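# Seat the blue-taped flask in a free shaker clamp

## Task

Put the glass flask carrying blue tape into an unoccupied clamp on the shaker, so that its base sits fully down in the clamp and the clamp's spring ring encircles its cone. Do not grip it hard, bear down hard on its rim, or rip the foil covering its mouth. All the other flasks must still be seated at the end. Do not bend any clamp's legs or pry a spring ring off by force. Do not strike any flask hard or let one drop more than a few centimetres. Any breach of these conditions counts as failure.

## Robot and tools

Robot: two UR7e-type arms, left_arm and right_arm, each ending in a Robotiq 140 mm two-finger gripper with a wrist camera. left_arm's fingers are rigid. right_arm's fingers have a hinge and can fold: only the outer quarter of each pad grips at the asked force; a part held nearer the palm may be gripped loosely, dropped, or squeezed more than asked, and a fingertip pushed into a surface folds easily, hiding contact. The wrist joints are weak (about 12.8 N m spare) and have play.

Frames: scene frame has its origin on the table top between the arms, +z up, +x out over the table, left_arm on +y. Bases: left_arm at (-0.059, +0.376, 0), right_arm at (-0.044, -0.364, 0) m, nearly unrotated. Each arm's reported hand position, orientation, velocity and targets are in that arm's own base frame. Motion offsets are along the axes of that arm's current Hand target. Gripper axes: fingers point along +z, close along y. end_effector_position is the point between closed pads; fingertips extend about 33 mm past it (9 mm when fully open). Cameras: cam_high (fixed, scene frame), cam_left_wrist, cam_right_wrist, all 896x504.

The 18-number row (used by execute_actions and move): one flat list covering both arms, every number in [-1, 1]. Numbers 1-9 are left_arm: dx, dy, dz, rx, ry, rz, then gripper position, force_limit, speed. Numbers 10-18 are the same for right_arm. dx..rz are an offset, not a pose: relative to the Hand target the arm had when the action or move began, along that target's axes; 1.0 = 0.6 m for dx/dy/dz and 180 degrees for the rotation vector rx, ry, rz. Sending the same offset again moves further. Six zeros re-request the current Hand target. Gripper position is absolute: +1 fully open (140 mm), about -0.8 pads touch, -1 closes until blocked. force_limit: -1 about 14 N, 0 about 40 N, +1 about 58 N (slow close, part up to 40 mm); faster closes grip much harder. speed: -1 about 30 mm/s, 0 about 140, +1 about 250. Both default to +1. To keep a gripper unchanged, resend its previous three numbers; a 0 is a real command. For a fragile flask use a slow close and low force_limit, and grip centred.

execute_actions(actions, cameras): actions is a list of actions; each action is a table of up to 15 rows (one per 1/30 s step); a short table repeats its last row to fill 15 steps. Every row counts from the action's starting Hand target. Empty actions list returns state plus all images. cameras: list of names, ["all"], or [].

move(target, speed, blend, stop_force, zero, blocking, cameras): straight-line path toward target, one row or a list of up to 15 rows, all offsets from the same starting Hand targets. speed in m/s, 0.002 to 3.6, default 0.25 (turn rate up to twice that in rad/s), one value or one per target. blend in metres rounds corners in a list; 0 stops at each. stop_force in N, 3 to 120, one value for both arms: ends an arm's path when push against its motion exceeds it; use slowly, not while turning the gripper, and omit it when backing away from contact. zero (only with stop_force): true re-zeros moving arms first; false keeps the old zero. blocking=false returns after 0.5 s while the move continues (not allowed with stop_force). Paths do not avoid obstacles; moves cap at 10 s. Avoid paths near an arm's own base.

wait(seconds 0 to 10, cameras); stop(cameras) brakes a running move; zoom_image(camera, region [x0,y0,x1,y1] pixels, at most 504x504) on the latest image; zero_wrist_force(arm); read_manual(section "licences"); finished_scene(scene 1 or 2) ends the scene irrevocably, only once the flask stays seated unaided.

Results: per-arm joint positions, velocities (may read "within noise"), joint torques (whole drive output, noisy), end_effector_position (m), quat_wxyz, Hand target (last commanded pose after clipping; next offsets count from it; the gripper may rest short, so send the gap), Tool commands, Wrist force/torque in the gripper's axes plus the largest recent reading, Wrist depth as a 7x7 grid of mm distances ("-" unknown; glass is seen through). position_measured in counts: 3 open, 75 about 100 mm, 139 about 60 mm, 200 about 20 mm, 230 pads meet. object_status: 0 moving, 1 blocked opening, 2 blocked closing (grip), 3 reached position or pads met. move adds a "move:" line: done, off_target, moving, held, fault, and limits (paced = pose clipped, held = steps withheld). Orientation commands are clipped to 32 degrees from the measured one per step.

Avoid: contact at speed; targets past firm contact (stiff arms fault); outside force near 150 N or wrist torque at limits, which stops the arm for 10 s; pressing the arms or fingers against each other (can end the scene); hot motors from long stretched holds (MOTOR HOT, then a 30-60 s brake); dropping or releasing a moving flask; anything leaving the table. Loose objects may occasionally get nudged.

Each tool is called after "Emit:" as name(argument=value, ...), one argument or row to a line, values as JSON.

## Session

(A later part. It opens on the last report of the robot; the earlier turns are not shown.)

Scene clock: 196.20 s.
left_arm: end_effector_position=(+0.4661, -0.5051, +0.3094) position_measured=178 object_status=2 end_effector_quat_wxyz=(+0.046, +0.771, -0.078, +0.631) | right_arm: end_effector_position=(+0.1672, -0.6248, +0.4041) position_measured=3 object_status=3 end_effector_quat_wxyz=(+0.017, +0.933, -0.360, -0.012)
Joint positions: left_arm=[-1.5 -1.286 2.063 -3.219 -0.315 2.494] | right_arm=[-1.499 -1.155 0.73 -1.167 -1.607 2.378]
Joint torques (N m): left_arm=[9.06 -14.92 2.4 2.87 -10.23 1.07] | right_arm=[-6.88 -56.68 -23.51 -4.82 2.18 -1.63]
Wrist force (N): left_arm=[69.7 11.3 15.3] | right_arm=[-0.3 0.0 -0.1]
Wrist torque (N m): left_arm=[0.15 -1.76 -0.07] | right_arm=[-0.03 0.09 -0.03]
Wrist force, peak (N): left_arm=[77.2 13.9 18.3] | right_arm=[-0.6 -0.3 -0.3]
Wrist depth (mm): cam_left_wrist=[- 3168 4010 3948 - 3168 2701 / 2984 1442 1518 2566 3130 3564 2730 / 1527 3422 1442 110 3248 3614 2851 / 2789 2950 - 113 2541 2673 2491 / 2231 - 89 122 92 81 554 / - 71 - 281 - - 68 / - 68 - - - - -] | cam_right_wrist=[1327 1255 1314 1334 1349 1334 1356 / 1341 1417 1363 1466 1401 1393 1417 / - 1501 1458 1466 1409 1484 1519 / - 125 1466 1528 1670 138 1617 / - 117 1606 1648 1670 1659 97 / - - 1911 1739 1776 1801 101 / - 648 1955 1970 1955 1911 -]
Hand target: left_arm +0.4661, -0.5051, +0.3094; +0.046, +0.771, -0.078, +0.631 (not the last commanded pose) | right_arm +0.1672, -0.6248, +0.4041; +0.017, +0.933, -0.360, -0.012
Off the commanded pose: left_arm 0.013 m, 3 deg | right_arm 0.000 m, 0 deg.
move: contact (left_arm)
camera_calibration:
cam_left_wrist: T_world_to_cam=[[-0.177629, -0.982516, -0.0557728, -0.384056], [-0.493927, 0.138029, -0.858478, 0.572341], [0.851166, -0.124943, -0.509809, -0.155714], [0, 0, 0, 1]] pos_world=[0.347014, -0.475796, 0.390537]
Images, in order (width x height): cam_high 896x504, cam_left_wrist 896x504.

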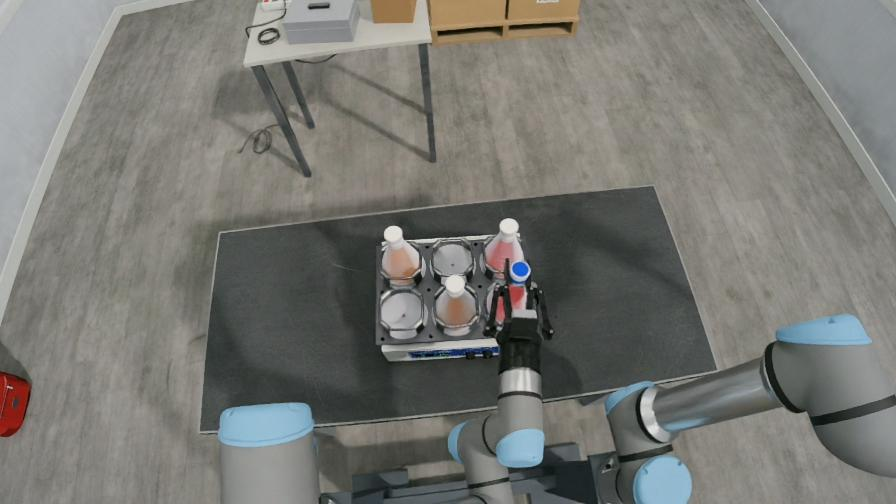

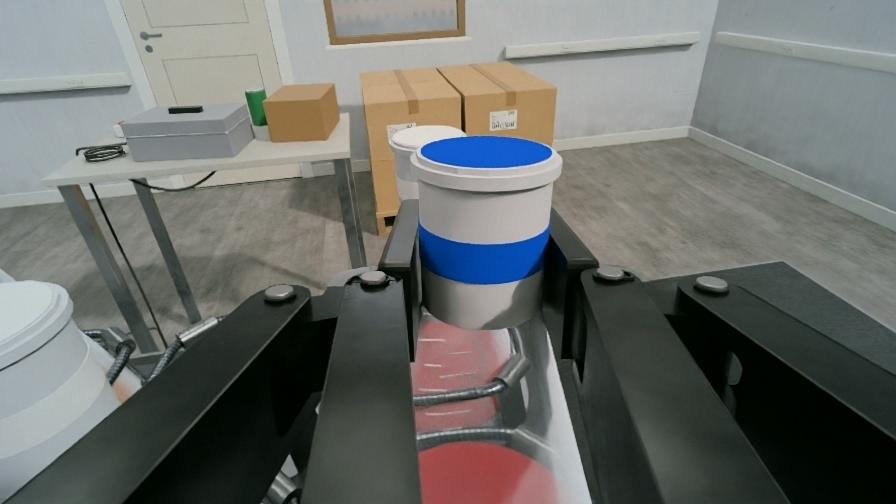

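Emit:
move(
  target=[0.003,-0.003,-0.002,0,0,-0.003,-1,-0.05,-1,0,0,0,0,0,0,1,1,1],
  speed=0.02,
)

Emit:
move(
  target=[
    [-0.007,-0.016,-0.012,0,0.014,-0.018,-1,-0.05,-1,0,0,0,0,0,0,1,1,1],
    [-0.011,0.008,-0.012,0,0.018,0.008,-1,-0.05,-1,0,0,0,0,0,0,1,1,1],
  ],
  speed=0.02,
  stop_force=64,
  zero=false,
  cameras=["cam_high","cam_left_wrist"],
)

Emit:
zoom_image(
  camera="cam_high",
  region=[475, 260, 545, 340],
)

Emit:
zoom_image(
  camera="cam_left_wrist",
  region=[380, 330, 640, 504],
)

Scene clock: 201.50 s.
left_arm: end_effector_position=(+0.4656, -0.5032, +0.3114) position_measured=178 object_status=2 end_effector_quat_wxyz=(+0.049, +0.771, -0.074, +0.631) | right_arm: end_effector_position=(+0.1672, -0.6248, +0.4041) position_measured=3 object_status=3 end_effector_quat_wxyz=(+0.017, +0.933, -0.360, -0.012)
Joint positions: left_arm=[-1.501 -1.294 2.067 -3.213 -0.315 2.483] | right_arm=[-1.499 -1.155 0.73 -1.167 -1.607 2.378]
Joint torques (N m): left_arm=[-12.41 -19.58 -0.71 3.76 -0.85 0.64] | right_arm=[-6.68 -56.92 -23.82 -4.84 2.18 -1.68]
Wrist force (N): left_arm=[41.7 11.3 11.7] | right_arm=[-0.5 -0.2 -0.1]
Wrist torque (N m): left_arm=[0.17 -1.23 -0.37] | right_arm=[-0.06 0.12 -0.03]
Wrist force, peak (N): left_arm=[69.7 11.8 15.3] | right_arm=[-0.6 -0.2 -0.3]
Wrist depth (mm): cam_left_wrist=[3055 3377 2851 3290 4010 3948 3019 / 3248 1466 1483 2646 3168 6259 - / 1483 1722 3468 109 3290 3614 3248 / 2646 2759 2820 114 122 2619 2491 / 305 - 89 122 92 81 547 / - 71 - 281 - - 68 / - 67 - - - - -] | cam_right_wrist=[1401 1293 1300 1307 1320 1349 1334 / 1401 1371 1378 1371 1596 1425 1433 / - 1466 1433 1466 1458 1484 1510 / - 125 1566 1547 1596 138 1576 / - 117 1606 1670 1739 144 97 / - - 1727 1789 1764 1789 102 / - 665 1841 1739 1911 1970 -]
Hand target: left_arm +0.4656, -0.5033, +0.3115; +0.049, +0.771, -0.074, +0.631 | right_arm +0.1672, -0.6248, +0.4041; +0.017, +0.933, -0.360, -0.012
Off the commanded pose: left_arm 0.000 m, 0 deg | right_arm 0.000 m, 0 deg.
move: done

Scene clock: 202.97 s.
left_arm: end_effector_position=(+0.4644, -0.5010, +0.3111) position_measured=178 object_status=2 end_effector_quat_wxyz=(+0.053, +0.768, -0.069, +0.634) | right_arm: end_effector_position=(+0.1672, -0.6248, +0.4041) position_measured=3 object_status=3 end_effector_quat_wxyz=(+0.017, +0.933, -0.360, -0.012)
Joint positions: left_arm=[-1.504 -1.289 2.076 -3.243 -0.306 2.486] | right_arm=[-1.499 -1.155 0.73 -1.167 -1.607 2.378]
Joint torques (N m): left_arm=[10.62 -13.69 4.51 5.38 -10.12 -0.78] | right_arm=[-6.69 -56.67 -23.31 -4.86 2.2 -1.71]
Wrist force (N): left_arm=[72.8 15.6 14.5] | right_arm=[-0.3 -0.2 0.1]
Wrist torque (N m): left_arm=[0.15 -1.73 -0.26] | right_arm=[-0.08 0.10 -0.02]
Wrist force, peak (N): left_arm=[77.5 18.9 17.7] | right_arm=[-0.4 -0.4 -0.3]
Wrist depth (mm): cam_left_wrist=[- 3377 3888 3830 - - - / 2646 1387 1614 2701 2271 4207 - / 3290 1387 1434 110 3515 3774 - / 2820 2701 2950 114 2541 2730 2619 / 304 - 89 122 92 81 604 / - 71 - 284 - - 68 / - 67 - - - - -] | cam_right_wrist=[1320 1293 1307 1300 1320 1349 1356 / 1334 1378 1356 1378 1409 1433 1401 / 552 1136 1449 1433 1417 1501 1528 / - 125 1475 1557 1566 138 1547 / - 117 1627 1627 1704 1670 97 / - - 1716 1739 1814 1828 101 / - 665 1868 - 1911 1955 -]
Hand target: left_arm +0.4644, -0.5010, +0.3111; +0.053, +0.768, -0.069, +0.634 (not the last commanded pose) | right_arm +0.1672, -0.6248, +0.4041; +0.017, +0.933, -0.360, -0.012
Off the commanded pose: left_arm 0.011 m, 3 deg | right_arm 0.000 m, 0 deg.
move: contact (left_arm); path passed 0 of 2 targets
camera_calibration:
cam_left_wrist: T_world_to_cam=[[-0.173205, -0.984274, -0.0347165, -0.389729], [-0.489832, 0.11667, -0.863975, 0.561574], [0.854438, -0.132639, -0.502337, -0.160587], [0, 0, 0, 1]] pos_world=[0.344786, -0.470419, 0.390987]
Images, in order (width x height): cam_high 896x504, cam_left_wrist 896x504.

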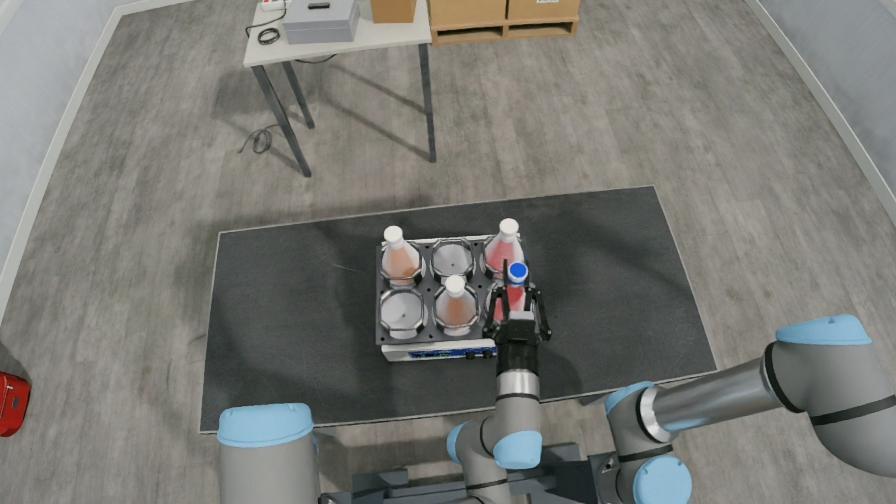

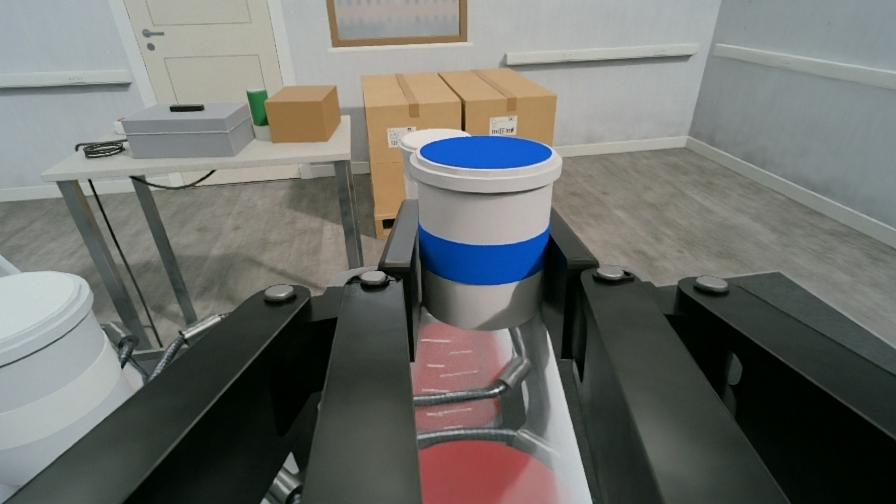

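Scaled by 6.300 from the camera's 896x504 image, which has a finer 1280x720 frame.

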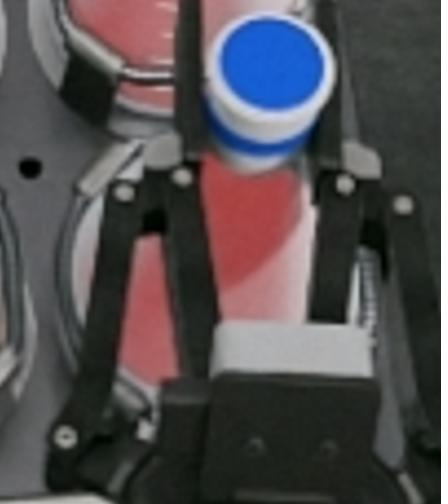

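Scaled by 1.938 from the camera's 896x504 image, which has a finer 1280x720 frame.

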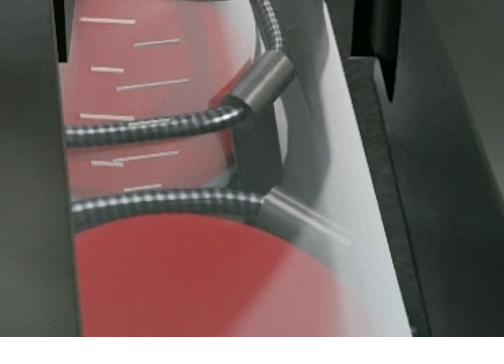

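Emit:
move(
  target=[0.003,0.004,-0.003,0,0.004,0.003,-1,-0.05,-1,0,0,0,0,0,0,1,1,1],
  speed=0.02,
)

Emit:
move(
  target=[
    [-0.009,0.002,-0.029,0,0.04,0,-1,-0.05,-1,0,0,0,0,0,0,1,1,1],
    [-0.022,0.002,-0.027,0,0.04,0,-1,-0.05,-1,0,0,0,0,0,0,1,1,1],
  ],
  speed=0.02,
  stop_force=64,
  zero=false,
  cameras=["cam_high","cam_left_wrist"],
)

Emit:
zoom_image(
  camera="cam_high",
  region=[475, 260, 545, 340],
)

Emit:
zoom_image(
  camera="cam_left_wrist",
  region=[380, 330, 640, 504],
)

Scene clock: 213.77 s.
left_arm: end_effector_position=(+0.4625, -0.5032, +0.3132) position_measured=178 object_status=2 end_effector_quat_wxyz=(+0.051, +0.764, -0.072, +0.639) | right_arm: end_effector_position=(+0.1672, -0.6248, +0.4041) position_measured=3 object_status=3 end_effector_quat_wxyz=(+0.017, +0.933, -0.360, -0.012)
Joint positions: left_arm=[-1.51 -1.278 2.071 -3.272 -0.294 2.516] | right_arm=[-1.499 -1.155 0.73 -1.167 -1.607 2.378]
Joint torques (N m): left_arm=[-5.39 -20.01 -7.57 2.72 -4.39 -0.76] | right_arm=[-6.93 -56.82 -23.85 -4.76 2.22 -1.77]
Wrist force (N): left_arm=[35.8 3.3 10.5] | right_arm=[-0.4 -0.3 0.0]
Wrist torque (N m): left_arm=[-0.12 -1.06 0.15] | right_arm=[-0.09 0.10 -0.02]
Wrist force, peak (N): left_arm=[73.1 15.7 14.5] | right_arm=[-0.5 -0.5 -0.1]
Wrist depth (mm): cam_left_wrist=[- 3130 - - - 4139 - / 3888 1466 1645 2673 2251 4207 3092 / 3377 1782 3377 110 3333 3774 3130 / 2883 2883 3130 114 122 2646 2312 / 136 - 89 122 92 81 634 / - 71 - 282 - - 68 / - 67 - - - - -] | cam_right_wrist=[1280 1300 1307 1300 1320 1363 1349 / 1363 1341 1386 1386 1401 1393 1433 / - 1401 1334 1458 1492 1492 1547 / - 125 1538 1617 1617 138 1566 / - 117 1659 1648 1638 1659 97 / - - 1716 1776 1814 1727 101 / - 673 1716 1681 1896 1940 -]
Hand target: left_arm +0.4626, -0.5031, +0.3132; +0.051, +0.764, -0.072, +0.639 | right_arm +0.1672, -0.6248, +0.4041; +0.017, +0.933, -0.360, -0.012
Off the commanded pose: left_arm 0.000 m, 0 deg | right_arm 0.000 m, 0 deg.
move: done

Scene clock: 215.43 s.
left_arm: end_effector_position=(+0.4597, -0.5028, +0.3130) position_measured=178 object_status=2 end_effector_quat_wxyz=(+0.051, +0.758, -0.072, +0.647) | right_arm: end_effector_position=(+0.1672, -0.6248, +0.4041) position_measured=3 object_status=3 end_effector_quat_wxyz=(+0.017, +0.933, -0.360, -0.012)
Joint positions: left_arm=[-1.518 -1.258 2.075 -3.336 -0.276 2.554] | right_arm=[-1.499 -1.155 0.73 -1.167 -1.607 2.378]
Joint torques (N m): left_arm=[10.06 -15.75 3.57 2.48 -9.23 1.21] | right_arm=[-6.61 -56.41 -23.75 -4.83 2.17 -1.78]
Wrist force (N): left_arm=[71.5 13.0 16.2] | right_arm=[-0.3 -0.1 0.0]
Wrist torque (N m): left_arm=[0.21 -1.75 -0.15] | right_arm=[-0.05 0.09 -0.02]
Wrist force, peak (N): left_arm=[76.8 13.2 18.7] | right_arm=[-0.5 -0.5 0.0]
Wrist depth (mm): cam_left_wrist=[3130 3130 3130 - 4424 - - / - 1537 2467 2883 3948 3888 3055 / 3290 1365 1518 110 3564 3564 3830 / 3092 2883 - 113 122 2759 2673 / 134 - 89 122 92 81 2333 / - 71 - 290 - - 68 / - 68 - - - - -] | cam_right_wrist=[1349 1280 1314 1334 1327 1341 1356 / 1293 1349 1356 1378 1401 1441 1433 / - 1401 1449 1449 1449 1492 1492 / 533 125 1547 1538 1484 138 1596 / - 117 1617 1627 1659 1681 97 / - - 1627 1764 1764 1828 101 / - 673 1896 2002 1911 1970 -]
Hand target: left_arm +0.4597, -0.5028, +0.3130; +0.051, +0.758, -0.072, +0.647 (not the last commanded pose) | right_arm +0.1672, -0.6248, +0.4041; +0.017, +0.933, -0.360, -0.012
Off the commanded pose: left_arm 0.018 m, 6 deg | right_arm 0.000 m, 0 deg.
move: contact (left_arm); path passed 0 of 2 targets
camera_calibration:
cam_left_wrist: T_world_to_cam=[[-0.173668, -0.983836, -0.0436588, -0.388911], [-0.460149, 0.120262, -0.879659, 0.554147], [0.870691, -0.132679, -0.473597, -0.172285], [0, 0, 0, 1]] pos_world=[0.337456, -0.472126, 0.388888]
Images, in order (width x height): cam_high 896x504, cam_left_wrist 896x504.

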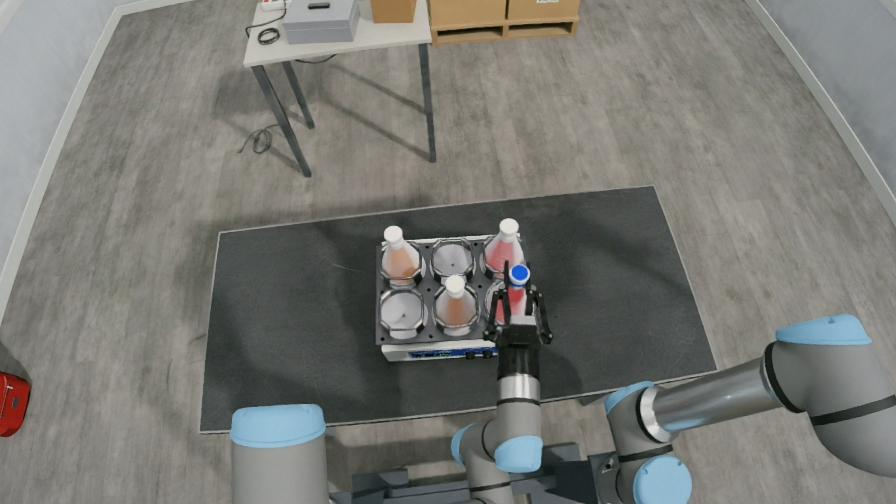

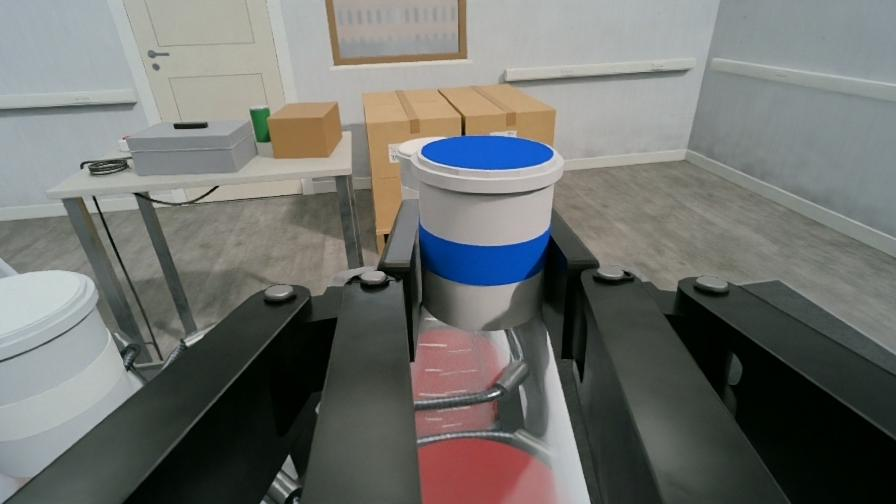

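Scaled by 6.300 from the camera's 896x504 image, which has a finer 1280x720 frame.

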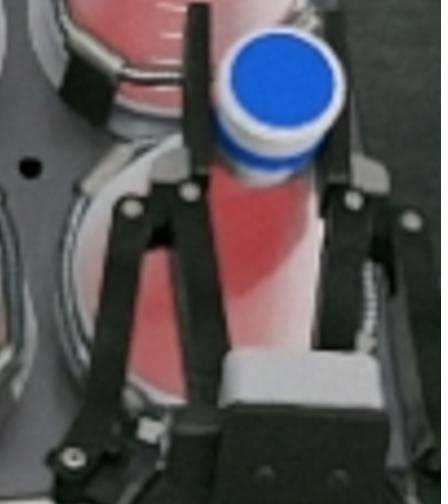

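Scaled by 1.938 from the camera's 896x504 image, which has a finer 1280x720 frame.

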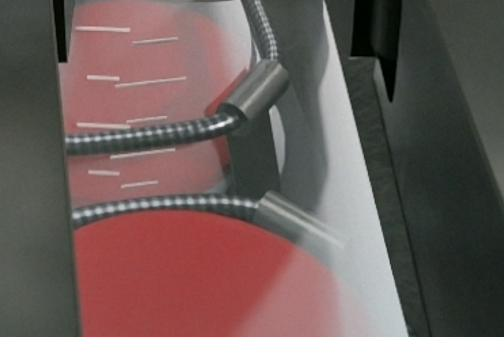

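Emit:
move(
  target=[0.0025,0,0.008,0,-0.008,0,-1,-0.05,-1,0,0,0,0,0,0,1,1,1],
  speed=0.03,
)

Emit:
move(
  target=[
    [-0.003,0.012,0.004,0,-0.004,0.014,-1,-0.05,-1,0,0,0,0,0,0,1,1,1],
    [-0.005,0.003,0.014,0,-0.016,0.003,-1,-0.05,-1,0,0,0,0,0,0,1,1,1],
    [-0.006,-0.01,0.003,0,-0.004,-0.012,-1,-0.05,-1,0,0,0,0,0,0,1,1,1],
    [-0.009,0,-0.012,0,0.014,0,-1,-0.05,-1,0,0,0,0,0,0,1,1,1],
  ],
  speed=0.02,
  blend=[0.002,0.002,0.002,0],
  stop_force=66,
  zero=false,
  cameras=["cam_high","cam_left_wrist"],
)

Emit:
zoom_image(
  camera="cam_high",
  region=[475, 260, 545, 340],
)

Emit:
zoom_image(
  camera="cam_left_wrist",
  region=[380, 330, 640, 504],
)

Scene clock: 221.03 s.
left_arm: end_effector_position=(+0.4647, -0.5036, +0.3139) position_measured=178 object_status=2 end_effector_quat_wxyz=(+0.051, +0.766, -0.072, +0.637) | right_arm: end_effector_position=(+0.1672, -0.6248, +0.4041) position_measured=3 object_status=3 end_effector_quat_wxyz=(+0.017, +0.933, -0.360, -0.012)
Joint positions: left_arm=[-1.505 -1.281 2.066 -3.26 -0.301 2.512] | right_arm=[-1.499 -1.155 0.73 -1.167 -1.607 2.378]
Joint torques (N m): left_arm=[-9.28 -14.41 -9.01 -0.9 1.25 1.14] | right_arm=[-6.32 -56.64 -23.45 -4.85 2.14 -1.74]
Wrist force (N): left_arm=[17.9 5.1 2.0] | right_arm=[-0.3 -0.3 -0.1]
Wrist torque (N m): left_arm=[0.01 -0.77 -0.33] | right_arm=[-0.08 0.09 -0.02]
Wrist force, peak (N): left_arm=[71.7 12.9 16.3] | right_arm=[-0.7 -0.3 -0.1]
Wrist depth (mm): cam_left_wrist=[3248 3248 3422 - 3333 2789 2916 / 3248 1510 1666 2646 4073 3948 - / 1594 1358 1492 110 3208 3719 3168 / 3092 2950 3130 110 135 2673 2566 / 1492 - 89 122 92 81 624 / - 71 - 284 - - 68 / - 67 - - - - -] | cam_right_wrist=[1320 1293 1307 1314 1341 1341 1363 / 1417 1349 1363 1371 1401 1425 1433 / 539 1751 1401 1475 1475 1484 1528 / - 125 1648 1557 1528 135 1566 / - 117 1606 1670 1659 1659 97 / - - 1751 1776 1789 1868 102 / - 650 1854 1955 1896 1925 -]
Hand target: left_arm +0.4646, -0.5037, +0.3137; +0.050, +0.766, -0.072, +0.637 | right_arm +0.1672, -0.6248, +0.4041; +0.017, +0.933, -0.360, -0.012
Off the commanded pose: left_arm 0.000 m, 0 deg | right_arm 0.000 m, 0 deg.
move: done

Scene clock: 227.40 s.
left_arm: end_effector_position=(+0.4588, -0.5012, +0.3098) position_measured=178 object_status=2 end_effector_quat_wxyz=(+0.054, +0.756, -0.068, +0.649) | right_arm: end_effector_position=(+0.1672, -0.6248, +0.4041) position_measured=3 object_status=3 end_effector_quat_wxyz=(+0.017, +0.933, -0.360, -0.012)
Joint positions: left_arm=[-1.521 -1.249 2.081 -3.366 -0.27 2.557] | right_arm=[-1.499 -1.155 0.73 -1.167 -1.607 2.378]
Joint torques (N m): left_arm=[6.62 -10.15 16.19 3.47 -13.44 1.19] | right_arm=[-6.68 -56.57 -23.77 -4.92 2.14 -1.71]
Wrist force (N): left_arm=[78.2 4.7 13.5] | right_arm=[-0.4 -0.4 0.0]
Wrist torque (N m): left_arm=[-0.26 -1.80 -0.47] | right_arm=[-0.10 0.10 -0.03]
Wrist force, peak (N): left_arm=[81.0 2.8 18.4] | right_arm=[-0.6 -0.4 0.0]
Wrist depth (mm): cam_left_wrist=[- 3515 3290 3614 - - - / - 1492 1574 3130 3092 - 2516 / 1537 1387 1555 108 3515 3248 - / 2950 3168 3248 110 125 2851 2673 / 129 - 89 122 92 81 2291 / - 71 - 286 - - 68 / - 67 - - - - -] | cam_right_wrist=[1300 1307 1320 1327 1356 1349 1356 / 1327 1356 1371 1371 1401 1433 1441 / - 1441 1449 1466 1466 1492 1519 / - 125 1547 1557 1596 138 1566 / - 117 1538 1648 1659 1670 97 / - 1501 1704 1789 1776 - 102 / - 671 1882 - 1925 1896 -]
Hand target: left_arm +0.4588, -0.5012, +0.3098; +0.054, +0.756, -0.068, +0.649 (not the last commanded pose) | right_arm +0.1672, -0.6248, +0.4041; +0.017, +0.933, -0.360, -0.012
Off the commanded pose: left_arm 0.002 m, 1 deg | right_arm 0.000 m, 0 deg.
move: contact (left_arm); path passed 3 of 4 targets
camera_calibration:
cam_left_wrist: T_world_to_cam=[[-0.171893, -0.984487, -0.0351935, -0.391461], [-0.45633, 0.111236, -0.88283, 0.54549], [0.873049, -0.135693, -0.468372, -0.177082], [0, 0, 0, 1]] pos_world=[0.336236, -0.470094, 0.384858]
Images, in order (width x height): cam_high 896x504, cam_left_wrist 896x504.

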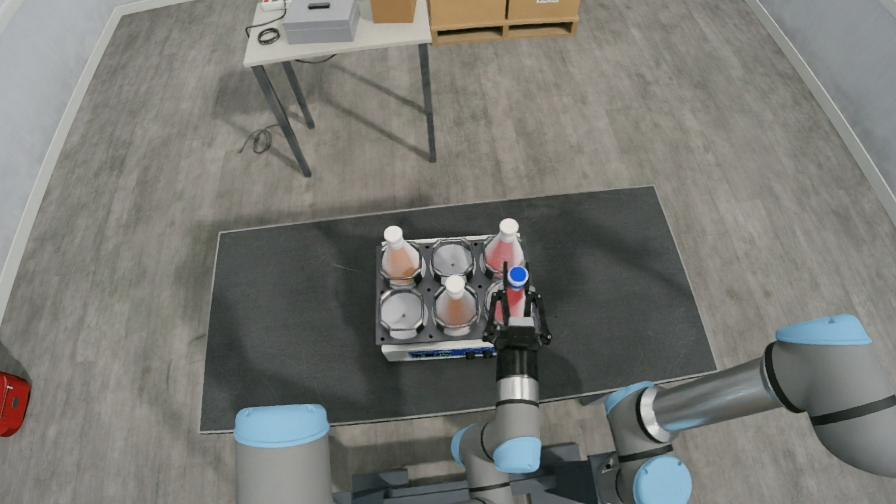

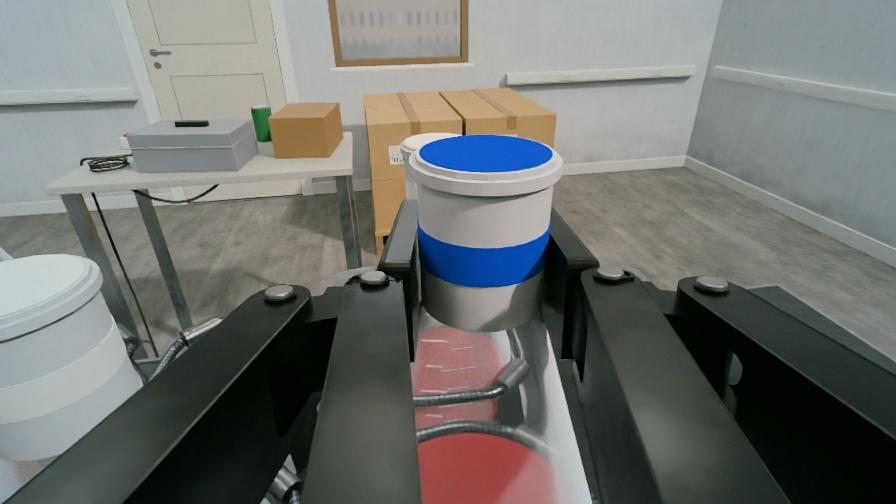

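Scaled by 6.300 from the camera's 896x504 image, which has a finer 1280x720 frame.

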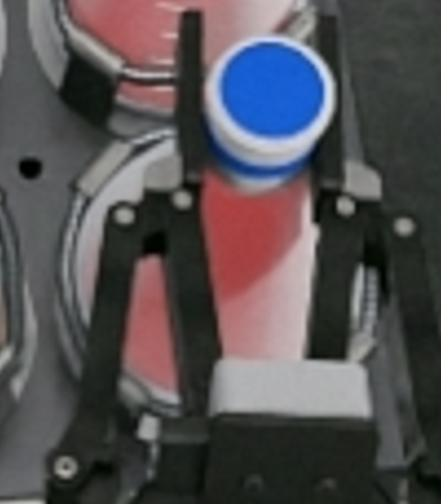

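Scaled by 1.938 from the camera's 896x504 image, which has a finer 1280x720 frame.

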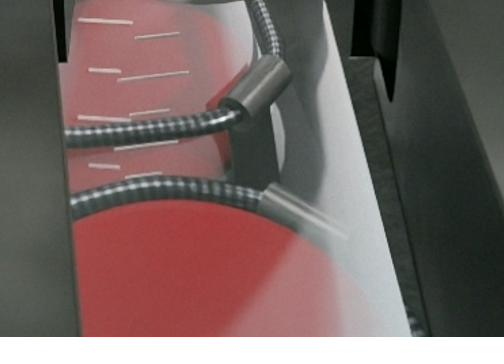

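Emit:
move(
  target=[0.002,0.003,0.008,0,-0.008,0.003,-1,-0.05,-1,0,0,0,0,0,0,1,1,1],
  speed=0.03,
)

Emit:
move(
  target=[-0.04,0,0.008,0,0,0,-1,-0.05,-1,0,0,0,0,0,0,1,1,1],
  speed=0.015,
  stop_force=62,
  zero=false,
  cameras=["cam_high","cam_left_wrist"],
)

Emit:
zoom_image(
  camera="cam_high",
  region=[475, 260, 545, 340],
)

Emit:
zoom_image(
  camera="cam_left_wrist",
  region=[380, 330, 640, 504],
)

Scene clock: 231.03 s.
left_arm: end_effector_position=(+0.4635, -0.5038, +0.3104) position_measured=178 object_status=2 end_effector_quat_wxyz=(+0.050, +0.764, -0.072, +0.639) end_effector_velocity=(+0.000, +0.000, +0.000) end_effector_angular_velocity=(-0.001, +0.000, +0.000) | right_arm: end_effector_position=(+0.1672, -0.6248, +0.4041) position_measured=3 object_status=3 end_effector_quat_wxyz=(+0.017, +0.933, -0.360, -0.012)
Joint positions: left_arm=[-1.508 -1.269 2.07 -3.285 -0.295 2.521] | right_arm=[-1.499 -1.155 0.73 -1.167 -1.607 2.378]
Joint velocities: left_arm=[0 0 0.001 -0.005 0 0.002] | right_arm=[within noise]
Joint torques (N m): left_arm=[-6.53 11.7 5.84 3.04 -7.68 1.15] | right_arm=[-6.3 -56.85 -24.21 -4.93 2.26 -1.67]
Wrist force (N): left_arm=[57.0 -10.8 -28.0] | right_arm=[-0.4 -0.2 0.0]
Wrist torque (N m): left_arm=[-0.24 -2.07 -0.34] | right_arm=[-0.06 0.11 -0.02]
Wrist force, peak (N): left_arm=[78.6 4.5 13.7] | right_arm=[-0.6 -0.4 0.1]
Wrist depth (mm): cam_left_wrist=[3019 3290 3468 3774 - 3614 3248 / 3248 3168 1645 2950 3614 - - / 3422 1807 1501 108 3564 3092 - / 2820 2789 3092 113 2673 2820 2789 / 137 - 89 122 92 82 682 / - 71 - 268 - - 68 / - 68 - - - - -] | cam_right_wrist=[1218 1307 1307 1327 1293 1378 1356 / 1327 1356 1363 1363 1386 1401 1484 / 521 1433 1458 1475 1466 1484 1519 / 554 125 1501 1596 1596 138 1557 / - 117 1638 1648 1670 144 97 / - - 2102 1789 1801 1868 101 / - 665 1868 1970 1925 1940 -]
Hand target: left_arm +0.4634, -0.5039, +0.3103; +0.050, +0.764, -0.072, +0.639 | right_arm +0.1672, -0.6248, +0.4041; +0.017, +0.933, -0.360, -0.012
Off the commanded pose: left_arm 0.000 m, 0 deg | right_arm 0.000 m, 0 deg.
move: done

Scene clock: 231.57 s.
left_arm: end_effector_position=(+0.4634, -0.5038, +0.3103) position_measured=178 object_status=2 end_effector_quat_wxyz=(+0.050, +0.764, -0.072, +0.639) | right_arm: end_effector_position=(+0.1672, -0.6248, +0.4041) position_measured=3 object_status=3 end_effector_quat_wxyz=(+0.017, +0.933, -0.360, -0.012)
Joint positions: left_arm=[-1.508 -1.269 2.07 -3.285 -0.295 2.521] | right_arm=[-1.499 -1.155 0.73 -1.167 -1.607 2.378]
Joint torques (N m): left_arm=[6.39 -5.82 -4.72 8.14 -8.35 -0.81] | right_arm=[-6.49 -56.93 -23.99 -4.8 2.15 -1.7]
Wrist force (N): left_arm=[58.3 -10.4 -27.5] | right_arm=[-0.4 -0.2 0.0]
Wrist torque (N m): left_arm=[-0.27 -2.06 -0.35] | right_arm=[-0.07 0.10 -0.02]
Wrist force, peak (N): left_arm=[58.3 -10.4 -27.5] | right_arm=[-0.5 -0.3 -0.1]
Wrist depth (mm): cam_left_wrist=[2883 3208 3208 3333 - - - / - 3333 2516 2701 2333 - - / 1510 1734 3468 108 3614 3948 - / 3019 2759 - 113 116 2759 2619 / 307 - 89 121 92 82 624 / - 71 - 266 - - 68 / - 68 - - - - -] | cam_right_wrist=[1261 1287 1293 1314 1320 1334 1341 / 1363 1363 1371 1409 1425 1409 1409 / 541 1401 1458 1449 1466 1501 1501 / - 126 1510 1576 1576 135 1617 / - 117 1547 1627 1659 1638 97 / - - 1940 1776 1801 1789 101 / - 653 1882 1911 1955 1955 -]
Hand target: left_arm +0.4635, -0.5038, +0.3104; +0.050, +0.764, -0.072, +0.639 (not the last commanded pose) | right_arm +0.1672, -0.6248, +0.4041; +0.017, +0.933, -0.360, -0.012
Off the commanded pose: left_arm 0.025 m, 0 deg | right_arm 0.000 m, 0 deg.
move: contact (left_arm)
camera_calibration:
cam_left_wrist: T_world_to_cam=[[-0.174197, -0.983716, -0.0442645, -0.38893], [-0.476704, 0.123578, -0.870334, 0.56007], [0.861631, -0.130508, -0.490468, -0.166535], [0, 0, 0, 1]] pos_world=[0.342729, -0.473542, 0.388552]
Images, in order (width x height): cam_high 896x504, cam_left_wrist 896x504.

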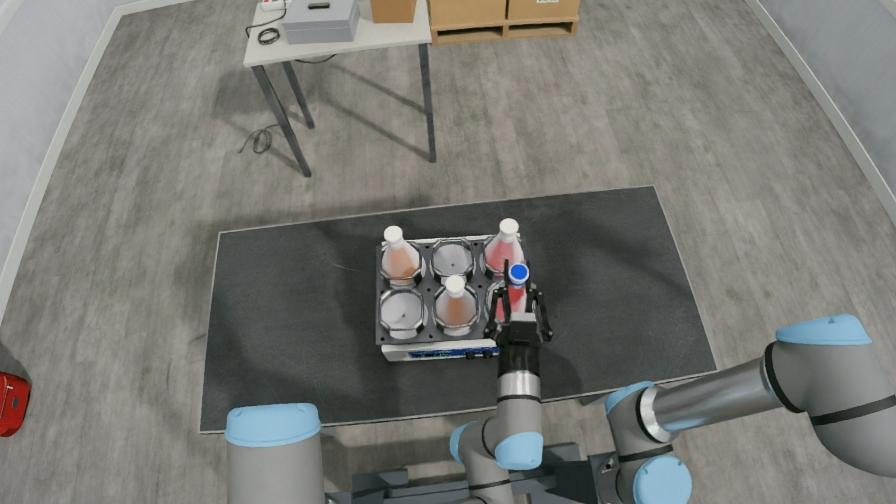

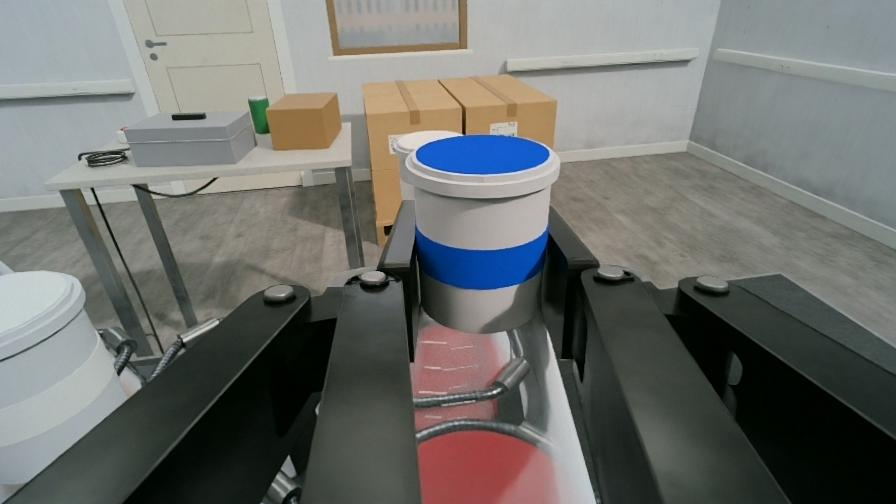

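Scaled by 6.300 from the camera's 896x504 image, which has a finer 1280x720 frame.

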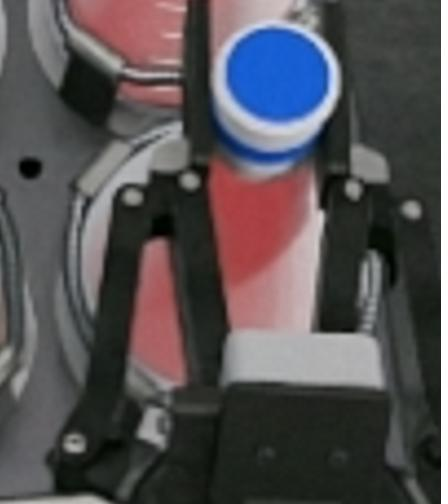

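Scaled by 1.938 from the camera's 896x504 image, which has a finer 1280x720 frame.

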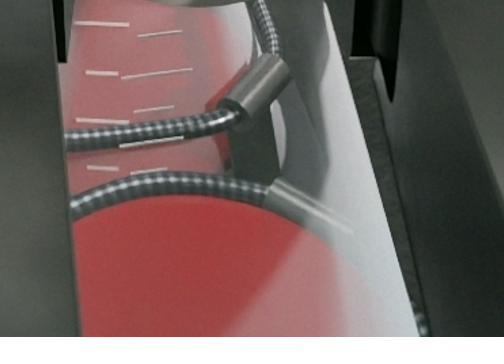

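Emit:
move(
  target=[0,0.002,-0.006,0,0.006,0,-1,-0.05,-1,0,0,0,0,0,0,1,1,1],
  speed=0.03,
)

Emit:
move(
  target=[-0.04,0,0.007,0,0,0,-1,-0.05,-1,0,0,0,0,0,0,1,1,1],
  speed=0.015,
  stop_force=66,
  zero=false,
  cameras=["cam_high","cam_left_wrist"],
)

Emit:
zoom_image(
  camera="cam_high",
  region=[475, 260, 545, 340],
)

Emit:
zoom_image(
  camera="cam_left_wrist",
  region=[380, 330, 640, 504],
)

Scene clock: 235.37 s.
left_arm: end_effector_position=(+0.4597, -0.5044, +0.3109) position_measured=178 object_status=2 end_effector_quat_wxyz=(+0.051, +0.758, -0.072, +0.647) end_effector_velocity=(+0.000, +0.000, -0.003) end_effector_angular_velocity=(+0.006, +0.002, +0.000) | right_arm: end_effector_position=(+0.1672, -0.6248, +0.4041) position_measured=3 object_status=3 end_effector_quat_wxyz=(+0.017, +0.933, -0.360, -0.012)
Joint positions: left_arm=[-1.518 -1.252 2.072 -3.339 -0.276 2.553] | right_arm=[-1.499 -1.155 0.73 -1.167 -1.607 2.378]
Joint velocities: left_arm=[0.001 0.002 0.002 0.006 -0.001 -0.003] | right_arm=[within noise]
Joint torques (N m): left_arm=[-11.92 -20.39 -6.62 4.25 -10.45 -0.94] | right_arm=[-5.91 -56.27 -24.4 -4.77 2.14 -1.65]
Wrist force (N): left_arm=[42.1 -12.2 11.8] | right_arm=[-0.4 -0.5 -0.1]
Wrist torque (N m): left_arm=[0.04 -1.20 0.00] | right_arm=[-0.13 0.10 -0.03]
Wrist force, peak (N): left_arm=[58.8 -10.7 -27.7] | right_arm=[-0.6 -0.5 -0.2]
Wrist depth (mm): cam_left_wrist=[3055 3248 3248 - - - 2916 / 3564 3333 1711 2950 4010 - - / 3515 1358 1614 108 3564 3719 - / 2984 2984 3248 113 122 - 2820 / 139 - 89 122 92 81 682 / - 71 - 266 - - 68 / - 67 - 216 - - -] | cam_right_wrist=[1280 1327 1300 1327 1378 1320 1341 / 1327 1349 1371 1371 1401 - 1425 / - 1356 1441 1484 1475 1528 1475 / - 125 1596 1528 1586 135 1606 / - 117 1627 1670 1739 1648 97 / - 1466 1841 1789 1789 1814 102 / - 653 1925 1801 1925 1896 -]
Hand target: left_arm +0.4598, -0.5044, +0.3110; +0.051, +0.758, -0.072, +0.646 | right_arm +0.1672, -0.6248, +0.4041; +0.017, +0.933, -0.360, -0.012
Off the commanded pose: left_arm 0.000 m, 0 deg | right_arm 0.000 m, 0 deg.
move: done

Scene clock: 236.50 s.
left_arm: end_effector_position=(+0.4597, -0.5044, +0.3101) position_measured=178 object_status=2 end_effector_quat_wxyz=(+0.051, +0.758, -0.072, +0.647) | right_arm: end_effector_position=(+0.1672, -0.6248, +0.4041) position_measured=3 object_status=3 end_effector_quat_wxyz=(+0.017, +0.933, -0.360, -0.012)
Joint positions: left_arm=[-1.518 -1.25 2.072 -3.341 -0.276 2.552] | right_arm=[-1.499 -1.155 0.73 -1.167 -1.607 2.378]
Joint torques (N m): left_arm=[-7.18 -16.02 -6.46 2.92 -13.02 1.11] | right_arm=[-6.31 -56.73 -23.77 -4.8 2.21 -1.77]
Wrist force (N): left_arm=[62.2 -11.2 10.6] | right_arm=[-0.3 -0.3 0.1]
Wrist torque (N m): left_arm=[0.02 -1.73 -0.11] | right_arm=[-0.09 0.08 -0.03]
Wrist force, peak (N): left_arm=[75.1 -7.3 7.4] | right_arm=[-0.5 -0.4 0.0]
Wrist depth (mm): cam_left_wrist=[2984 3515 3333 - - - 3774 / 3168 3774 1546 2701 5132 5237 2421 / 1458 1402 1604 109 117 3830 - / 2984 2984 3092 112 122 3092 2789 / 133 - 89 122 92 81 2103 / - 71 - 281 - - 68 / - 68 - - - - -] | cam_right_wrist=[1320 1314 1307 1320 1334 1349 1356 / 1287 1356 1363 1371 1425 1466 1433 / - 1378 1449 1492 1484 1484 1606 / - 125 1466 1606 1566 138 1681 / - 117 1557 1670 1693 1659 97 / - - 1751 1764 1801 1841 101 / - 660 1955 2084 1970 1986 -]
Hand target: left_arm +0.4597, -0.5044, +0.3101; +0.051, +0.758, -0.072, +0.647 (not the last commanded pose) | right_arm +0.1672, -0.6248, +0.4041; +0.017, +0.933, -0.360, -0.012
Off the commanded pose: left_arm 0.023 m, 0 deg | right_arm 0.000 m, 0 deg.
move: contact (left_arm)
camera_calibration:
cam_left_wrist: T_world_to_cam=[[-0.173458, -0.983854, -0.044076, -0.390613], [-0.460294, 0.120555, -0.879543, 0.551991], [0.870656, -0.132276, -0.473774, -0.1737], [0, 0, 0, 1]] pos_world=[0.337556, -0.473828, 0.385989]
Images, in order (width x height): cam_high 896x504, cam_left_wrist 896x504.

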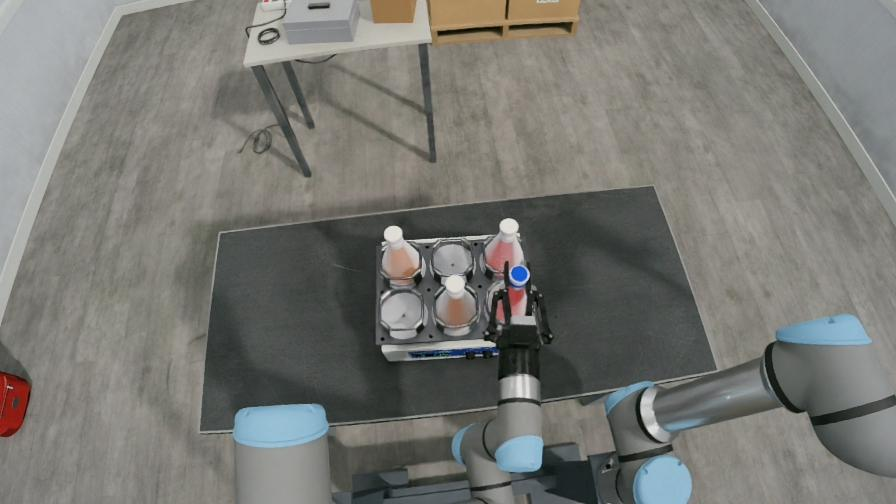

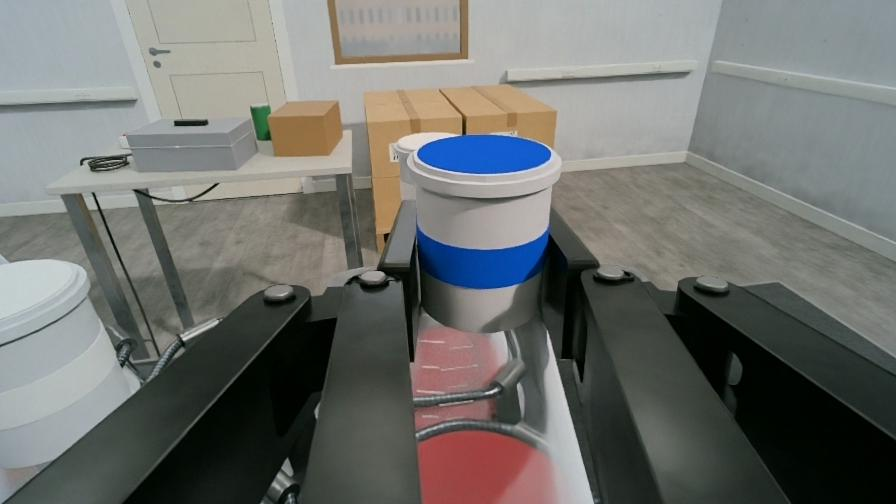

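Scaled by 6.300 from the camera's 896x504 image, which has a finer 1280x720 frame.

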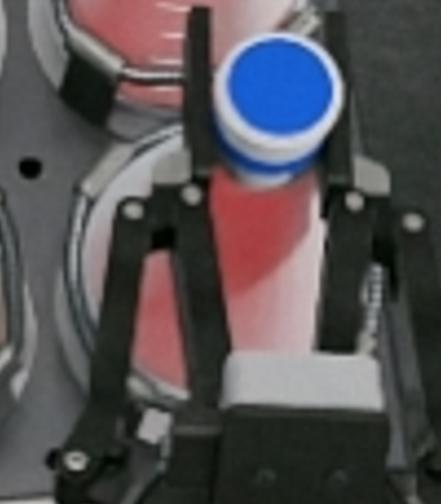

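Scaled by 1.938 from the camera's 896x504 image, which has a finer 1280x720 frame.

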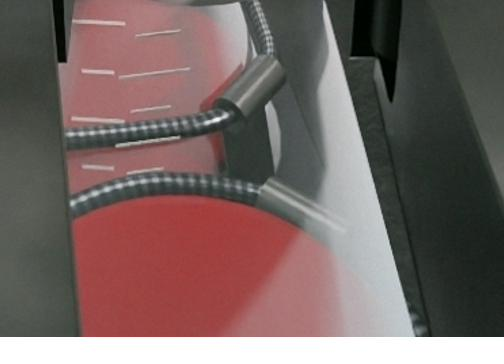

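Emit:
move(
  target=[0.002,0.004,-0.002,0,0.002,0.004,-1,-0.05,-1,0,0,0,0,0,0,1,1,1],
  speed=0.03,
)

Emit:
move(
  target=[
    [-0.004,0.012,-0.005,0,0.008,0.014,-1,-0.05,-1,0,0,0,0,0,0,1,1,1],
    [-0.006,-0.004,-0.014,0,0.02,-0.004,-1,-0.05,-1,0,0,0,0,0,0,1,1,1],
    [-0.008,-0.018,-0.006,0,0.008,-0.02,-1,-0.05,-1,0,0,0,0,0,0,1,1,1],
    [-0.011,-0.004,0.008,0,-0.008,-0.004,-1,-0.05,-1,0,0,0,0,0,0,1,1,1],
  ],
  speed=0.02,
  blend=[0.002,0.002,0.002,0],
  stop_force=68,
  zero=false,
  cameras=["cam_high","cam_left_wrist"],
)

Emit:
zoom_image(
  camera="cam_high",
  region=[475, 260, 545, 340],
)

Emit:
zoom_image(
  camera="cam_left_wrist",
  region=[380, 330, 640, 504],
)

Scene clock: 241.07 s.
left_arm: end_effector_position=(+0.4583, -0.5066, +0.3114) position_measured=178 object_status=2 end_effector_quat_wxyz=(+0.047, +0.755, -0.076, +0.649) | right_arm: end_effector_position=(+0.1672, -0.6248, +0.4041) position_measured=3 object_status=3 end_effector_quat_wxyz=(+0.017, +0.933, -0.360, -0.012)
Joint positions: left_arm=[-1.522 -1.243 2.067 -3.354 -0.269 2.576] | right_arm=[-1.499 -1.155 0.73 -1.167 -1.607 2.378]
Joint torques (N m): left_arm=[-19.27 -3.12 -6.59 1.93 -7.24 -0.83] | right_arm=[-6.27 -56.49 -24.56 -4.84 2.21 -1.67]
Wrist force (N): left_arm=[46.0 -17.2 7.2] | right_arm=[-0.2 -0.2 -0.2]
Wrist torque (N m): left_arm=[-0.11 -1.39 0.04] | right_arm=[-0.06 0.07 -0.02]
Wrist force, peak (N): left_arm=[62.3 -11.1 10.6] | right_arm=[-0.5 -0.5 0.0]
Wrist depth (mm): cam_left_wrist=[3130 3130 3130 2883 - 3719 2701 / 2851 3377 1688 2916 2566 4582 2851 / 1604 1402 1483 109 3830 2883 3333 / 3168 2759 3290 111 2491 2883 3468 / 136 - 89 122 92 81 573 / - 71 - 287 - - 68 / - 68 - - - - -] | cam_right_wrist=[1356 1280 1307 1300 1334 1349 1341 / 1327 1363 1356 1386 1475 1417 1433 / - 1425 1475 1449 1441 1475 1510 / - 125 1458 1528 1627 135 1596 / - 117 1617 1659 1693 1670 97 / - - 1716 1801 1801 1854 102 / - 665 1882 1789 1882 1925 -]
Hand target: left_arm +0.4583, -0.5066, +0.3114; +0.047, +0.755, -0.076, +0.649 | right_arm +0.1672, -0.6248, +0.4041; +0.017, +0.933, -0.360, -0.012
Off the commanded pose: left_arm 0.000 m, 0 deg | right_arm 0.000 m, 0 deg.
move: done

Scene clock: 241.87 s.
left_arm: end_effector_position=(+0.4569, -0.5083, +0.3117) position_measured=178 object_status=2 end_effector_quat_wxyz=(+0.042, +0.751, -0.081, +0.654) | right_arm: end_effector_position=(+0.1672, -0.6248, +0.4041) position_measured=3 object_status=3 end_effector_quat_wxyz=(+0.017, +0.933, -0.360, -0.012)
Joint positions: left_arm=[-1.527 -1.229 2.061 -3.385 -0.258 2.611] | right_arm=[-1.499 -1.155 0.73 -1.167 -1.607 2.378]
Joint torques (N m): left_arm=[-4.31 -18.04 -10.6 2.21 -6.77 -0.2] | right_arm=[-5.6 -56.28 -24.34 -4.8 2.2 -1.63]
Wrist force (N): left_arm=[55.3 -18.8 11.2] | right_arm=[-0.4 -0.4 -0.1]
Wrist torque (N m): left_arm=[-0.12 -1.60 -0.07] | right_arm=[-0.11 0.12 -0.03]
Wrist force, peak (N): left_arm=[74.3 -24.9 11.8] | right_arm=[-0.5 -0.3 0.1]
Wrist depth (mm): cam_left_wrist=[- 3092 3888 3168 - 3888 3019 / - 3130 3774 3055 3888 - 2916 / 1395 1395 1510 109 3468 3666 - / 3208 2950 3422 114 2701 2789 2730 / 134 - 89 122 92 81 638 / - 71 - 290 - - 68 / - 68 - - - - -] | cam_right_wrist=[1236 1307 1300 1327 1349 1341 1349 / 1386 1320 1466 1386 1409 1433 1417 / 531 1401 1466 1501 1484 1519 1538 / - 126 1617 1586 1566 138 1576 / - 117 1528 1638 1681 1638 97 / - - 2050 1764 1789 1776 101 / - 653 1841 2050 1896 1940 -]
Hand target: left_arm +0.4569, -0.5083, +0.3117; +0.042, +0.751, -0.081, +0.654 (not the last commanded pose) | right_arm +0.1672, -0.6248, +0.4041; +0.017, +0.933, -0.360, -0.012
Tool commands: left_gripper/position=-1.0 left_gripper/force_limit=-0.05098 left_gripper/speed=-1.0 right_gripper/position=+1.0 right_gripper/force_limit=+1.0 right_gripper/speed=+1.0
Off the commanded pose: left_arm 0.010 m, 3 deg | right_arm 0.000 m, 0 deg.
TORQUE FAULT: the external load on joint 5 (wrist 2) of the left arm reached its load limit, and that arm stopped. A torque fault puts only its own arm into a fault stop. That arm's remaining commands of this call were not run. That arm may still press on what stopped it. That arm is still stopped at the end of this call. That arm stays stopped for about 10 more seconds. Until then a move that you send moves the other arm only, and its call returns only when the move has ended. Once the stop has ended, the next robot result says so. If the stop ends while you think or write, that arm runs what you send next, counted from a new Hand target: where the arm stands when the stop ends. While its stop runs, that arm takes no new command, but its gripper still runs the gripper command that each later call begins with. Until it ends, the stop uses up actions while you think or wait. An arm that is not stopped still takes commands.
move: fault (left_arm); path passed 0 of 4 targets
camera_calibration:
cam_left_wrist: T_world_to_cam=[[-0.174839, -0.982047, -0.0708227, -0.385041], [-0.441023, 0.142423, -0.886123, 0.556928], [0.880301, -0.123695, -0.458006, -0.175939], [0, 0, 0, 1]] pos_world=[0.333177, -0.47921, 0.385656]
Images, in order (width x height): cam_high 896x504, cam_left_wrist 896x504.

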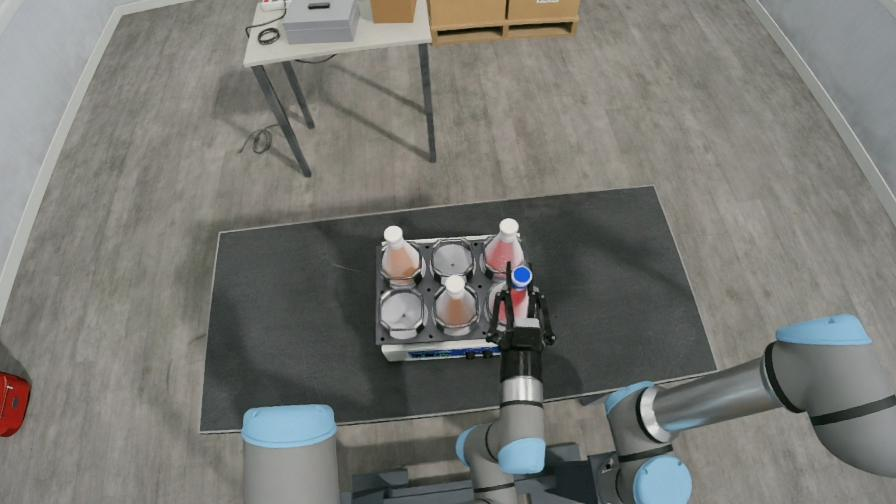

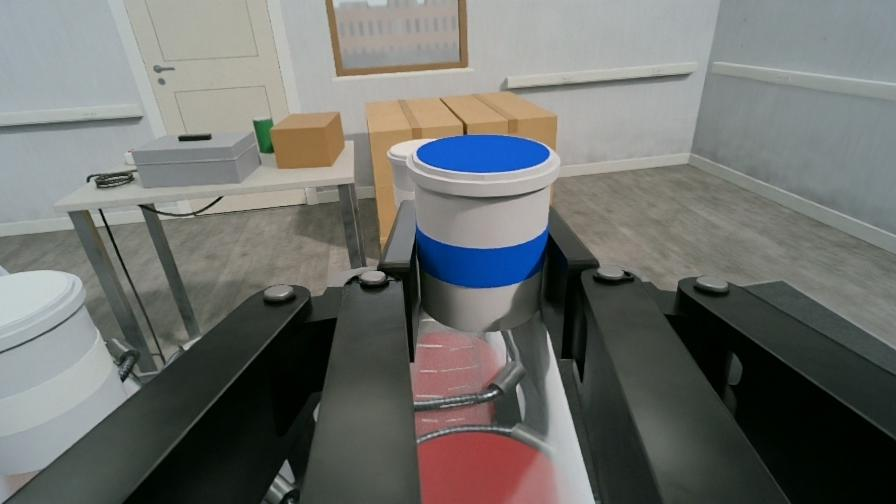

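Scaled by 6.300 from the camera's 896x504 image, which has a finer 1280x720 frame.

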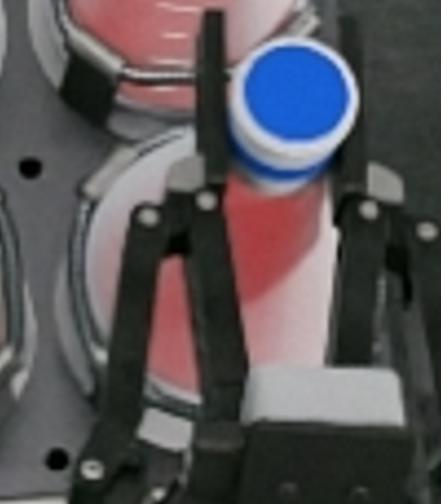

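Scaled by 1.938 from the camera's 896x504 image, which has a finer 1280x720 frame.

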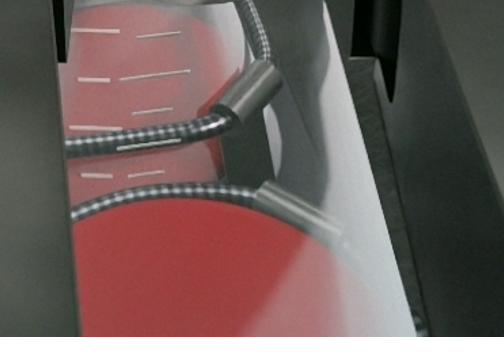

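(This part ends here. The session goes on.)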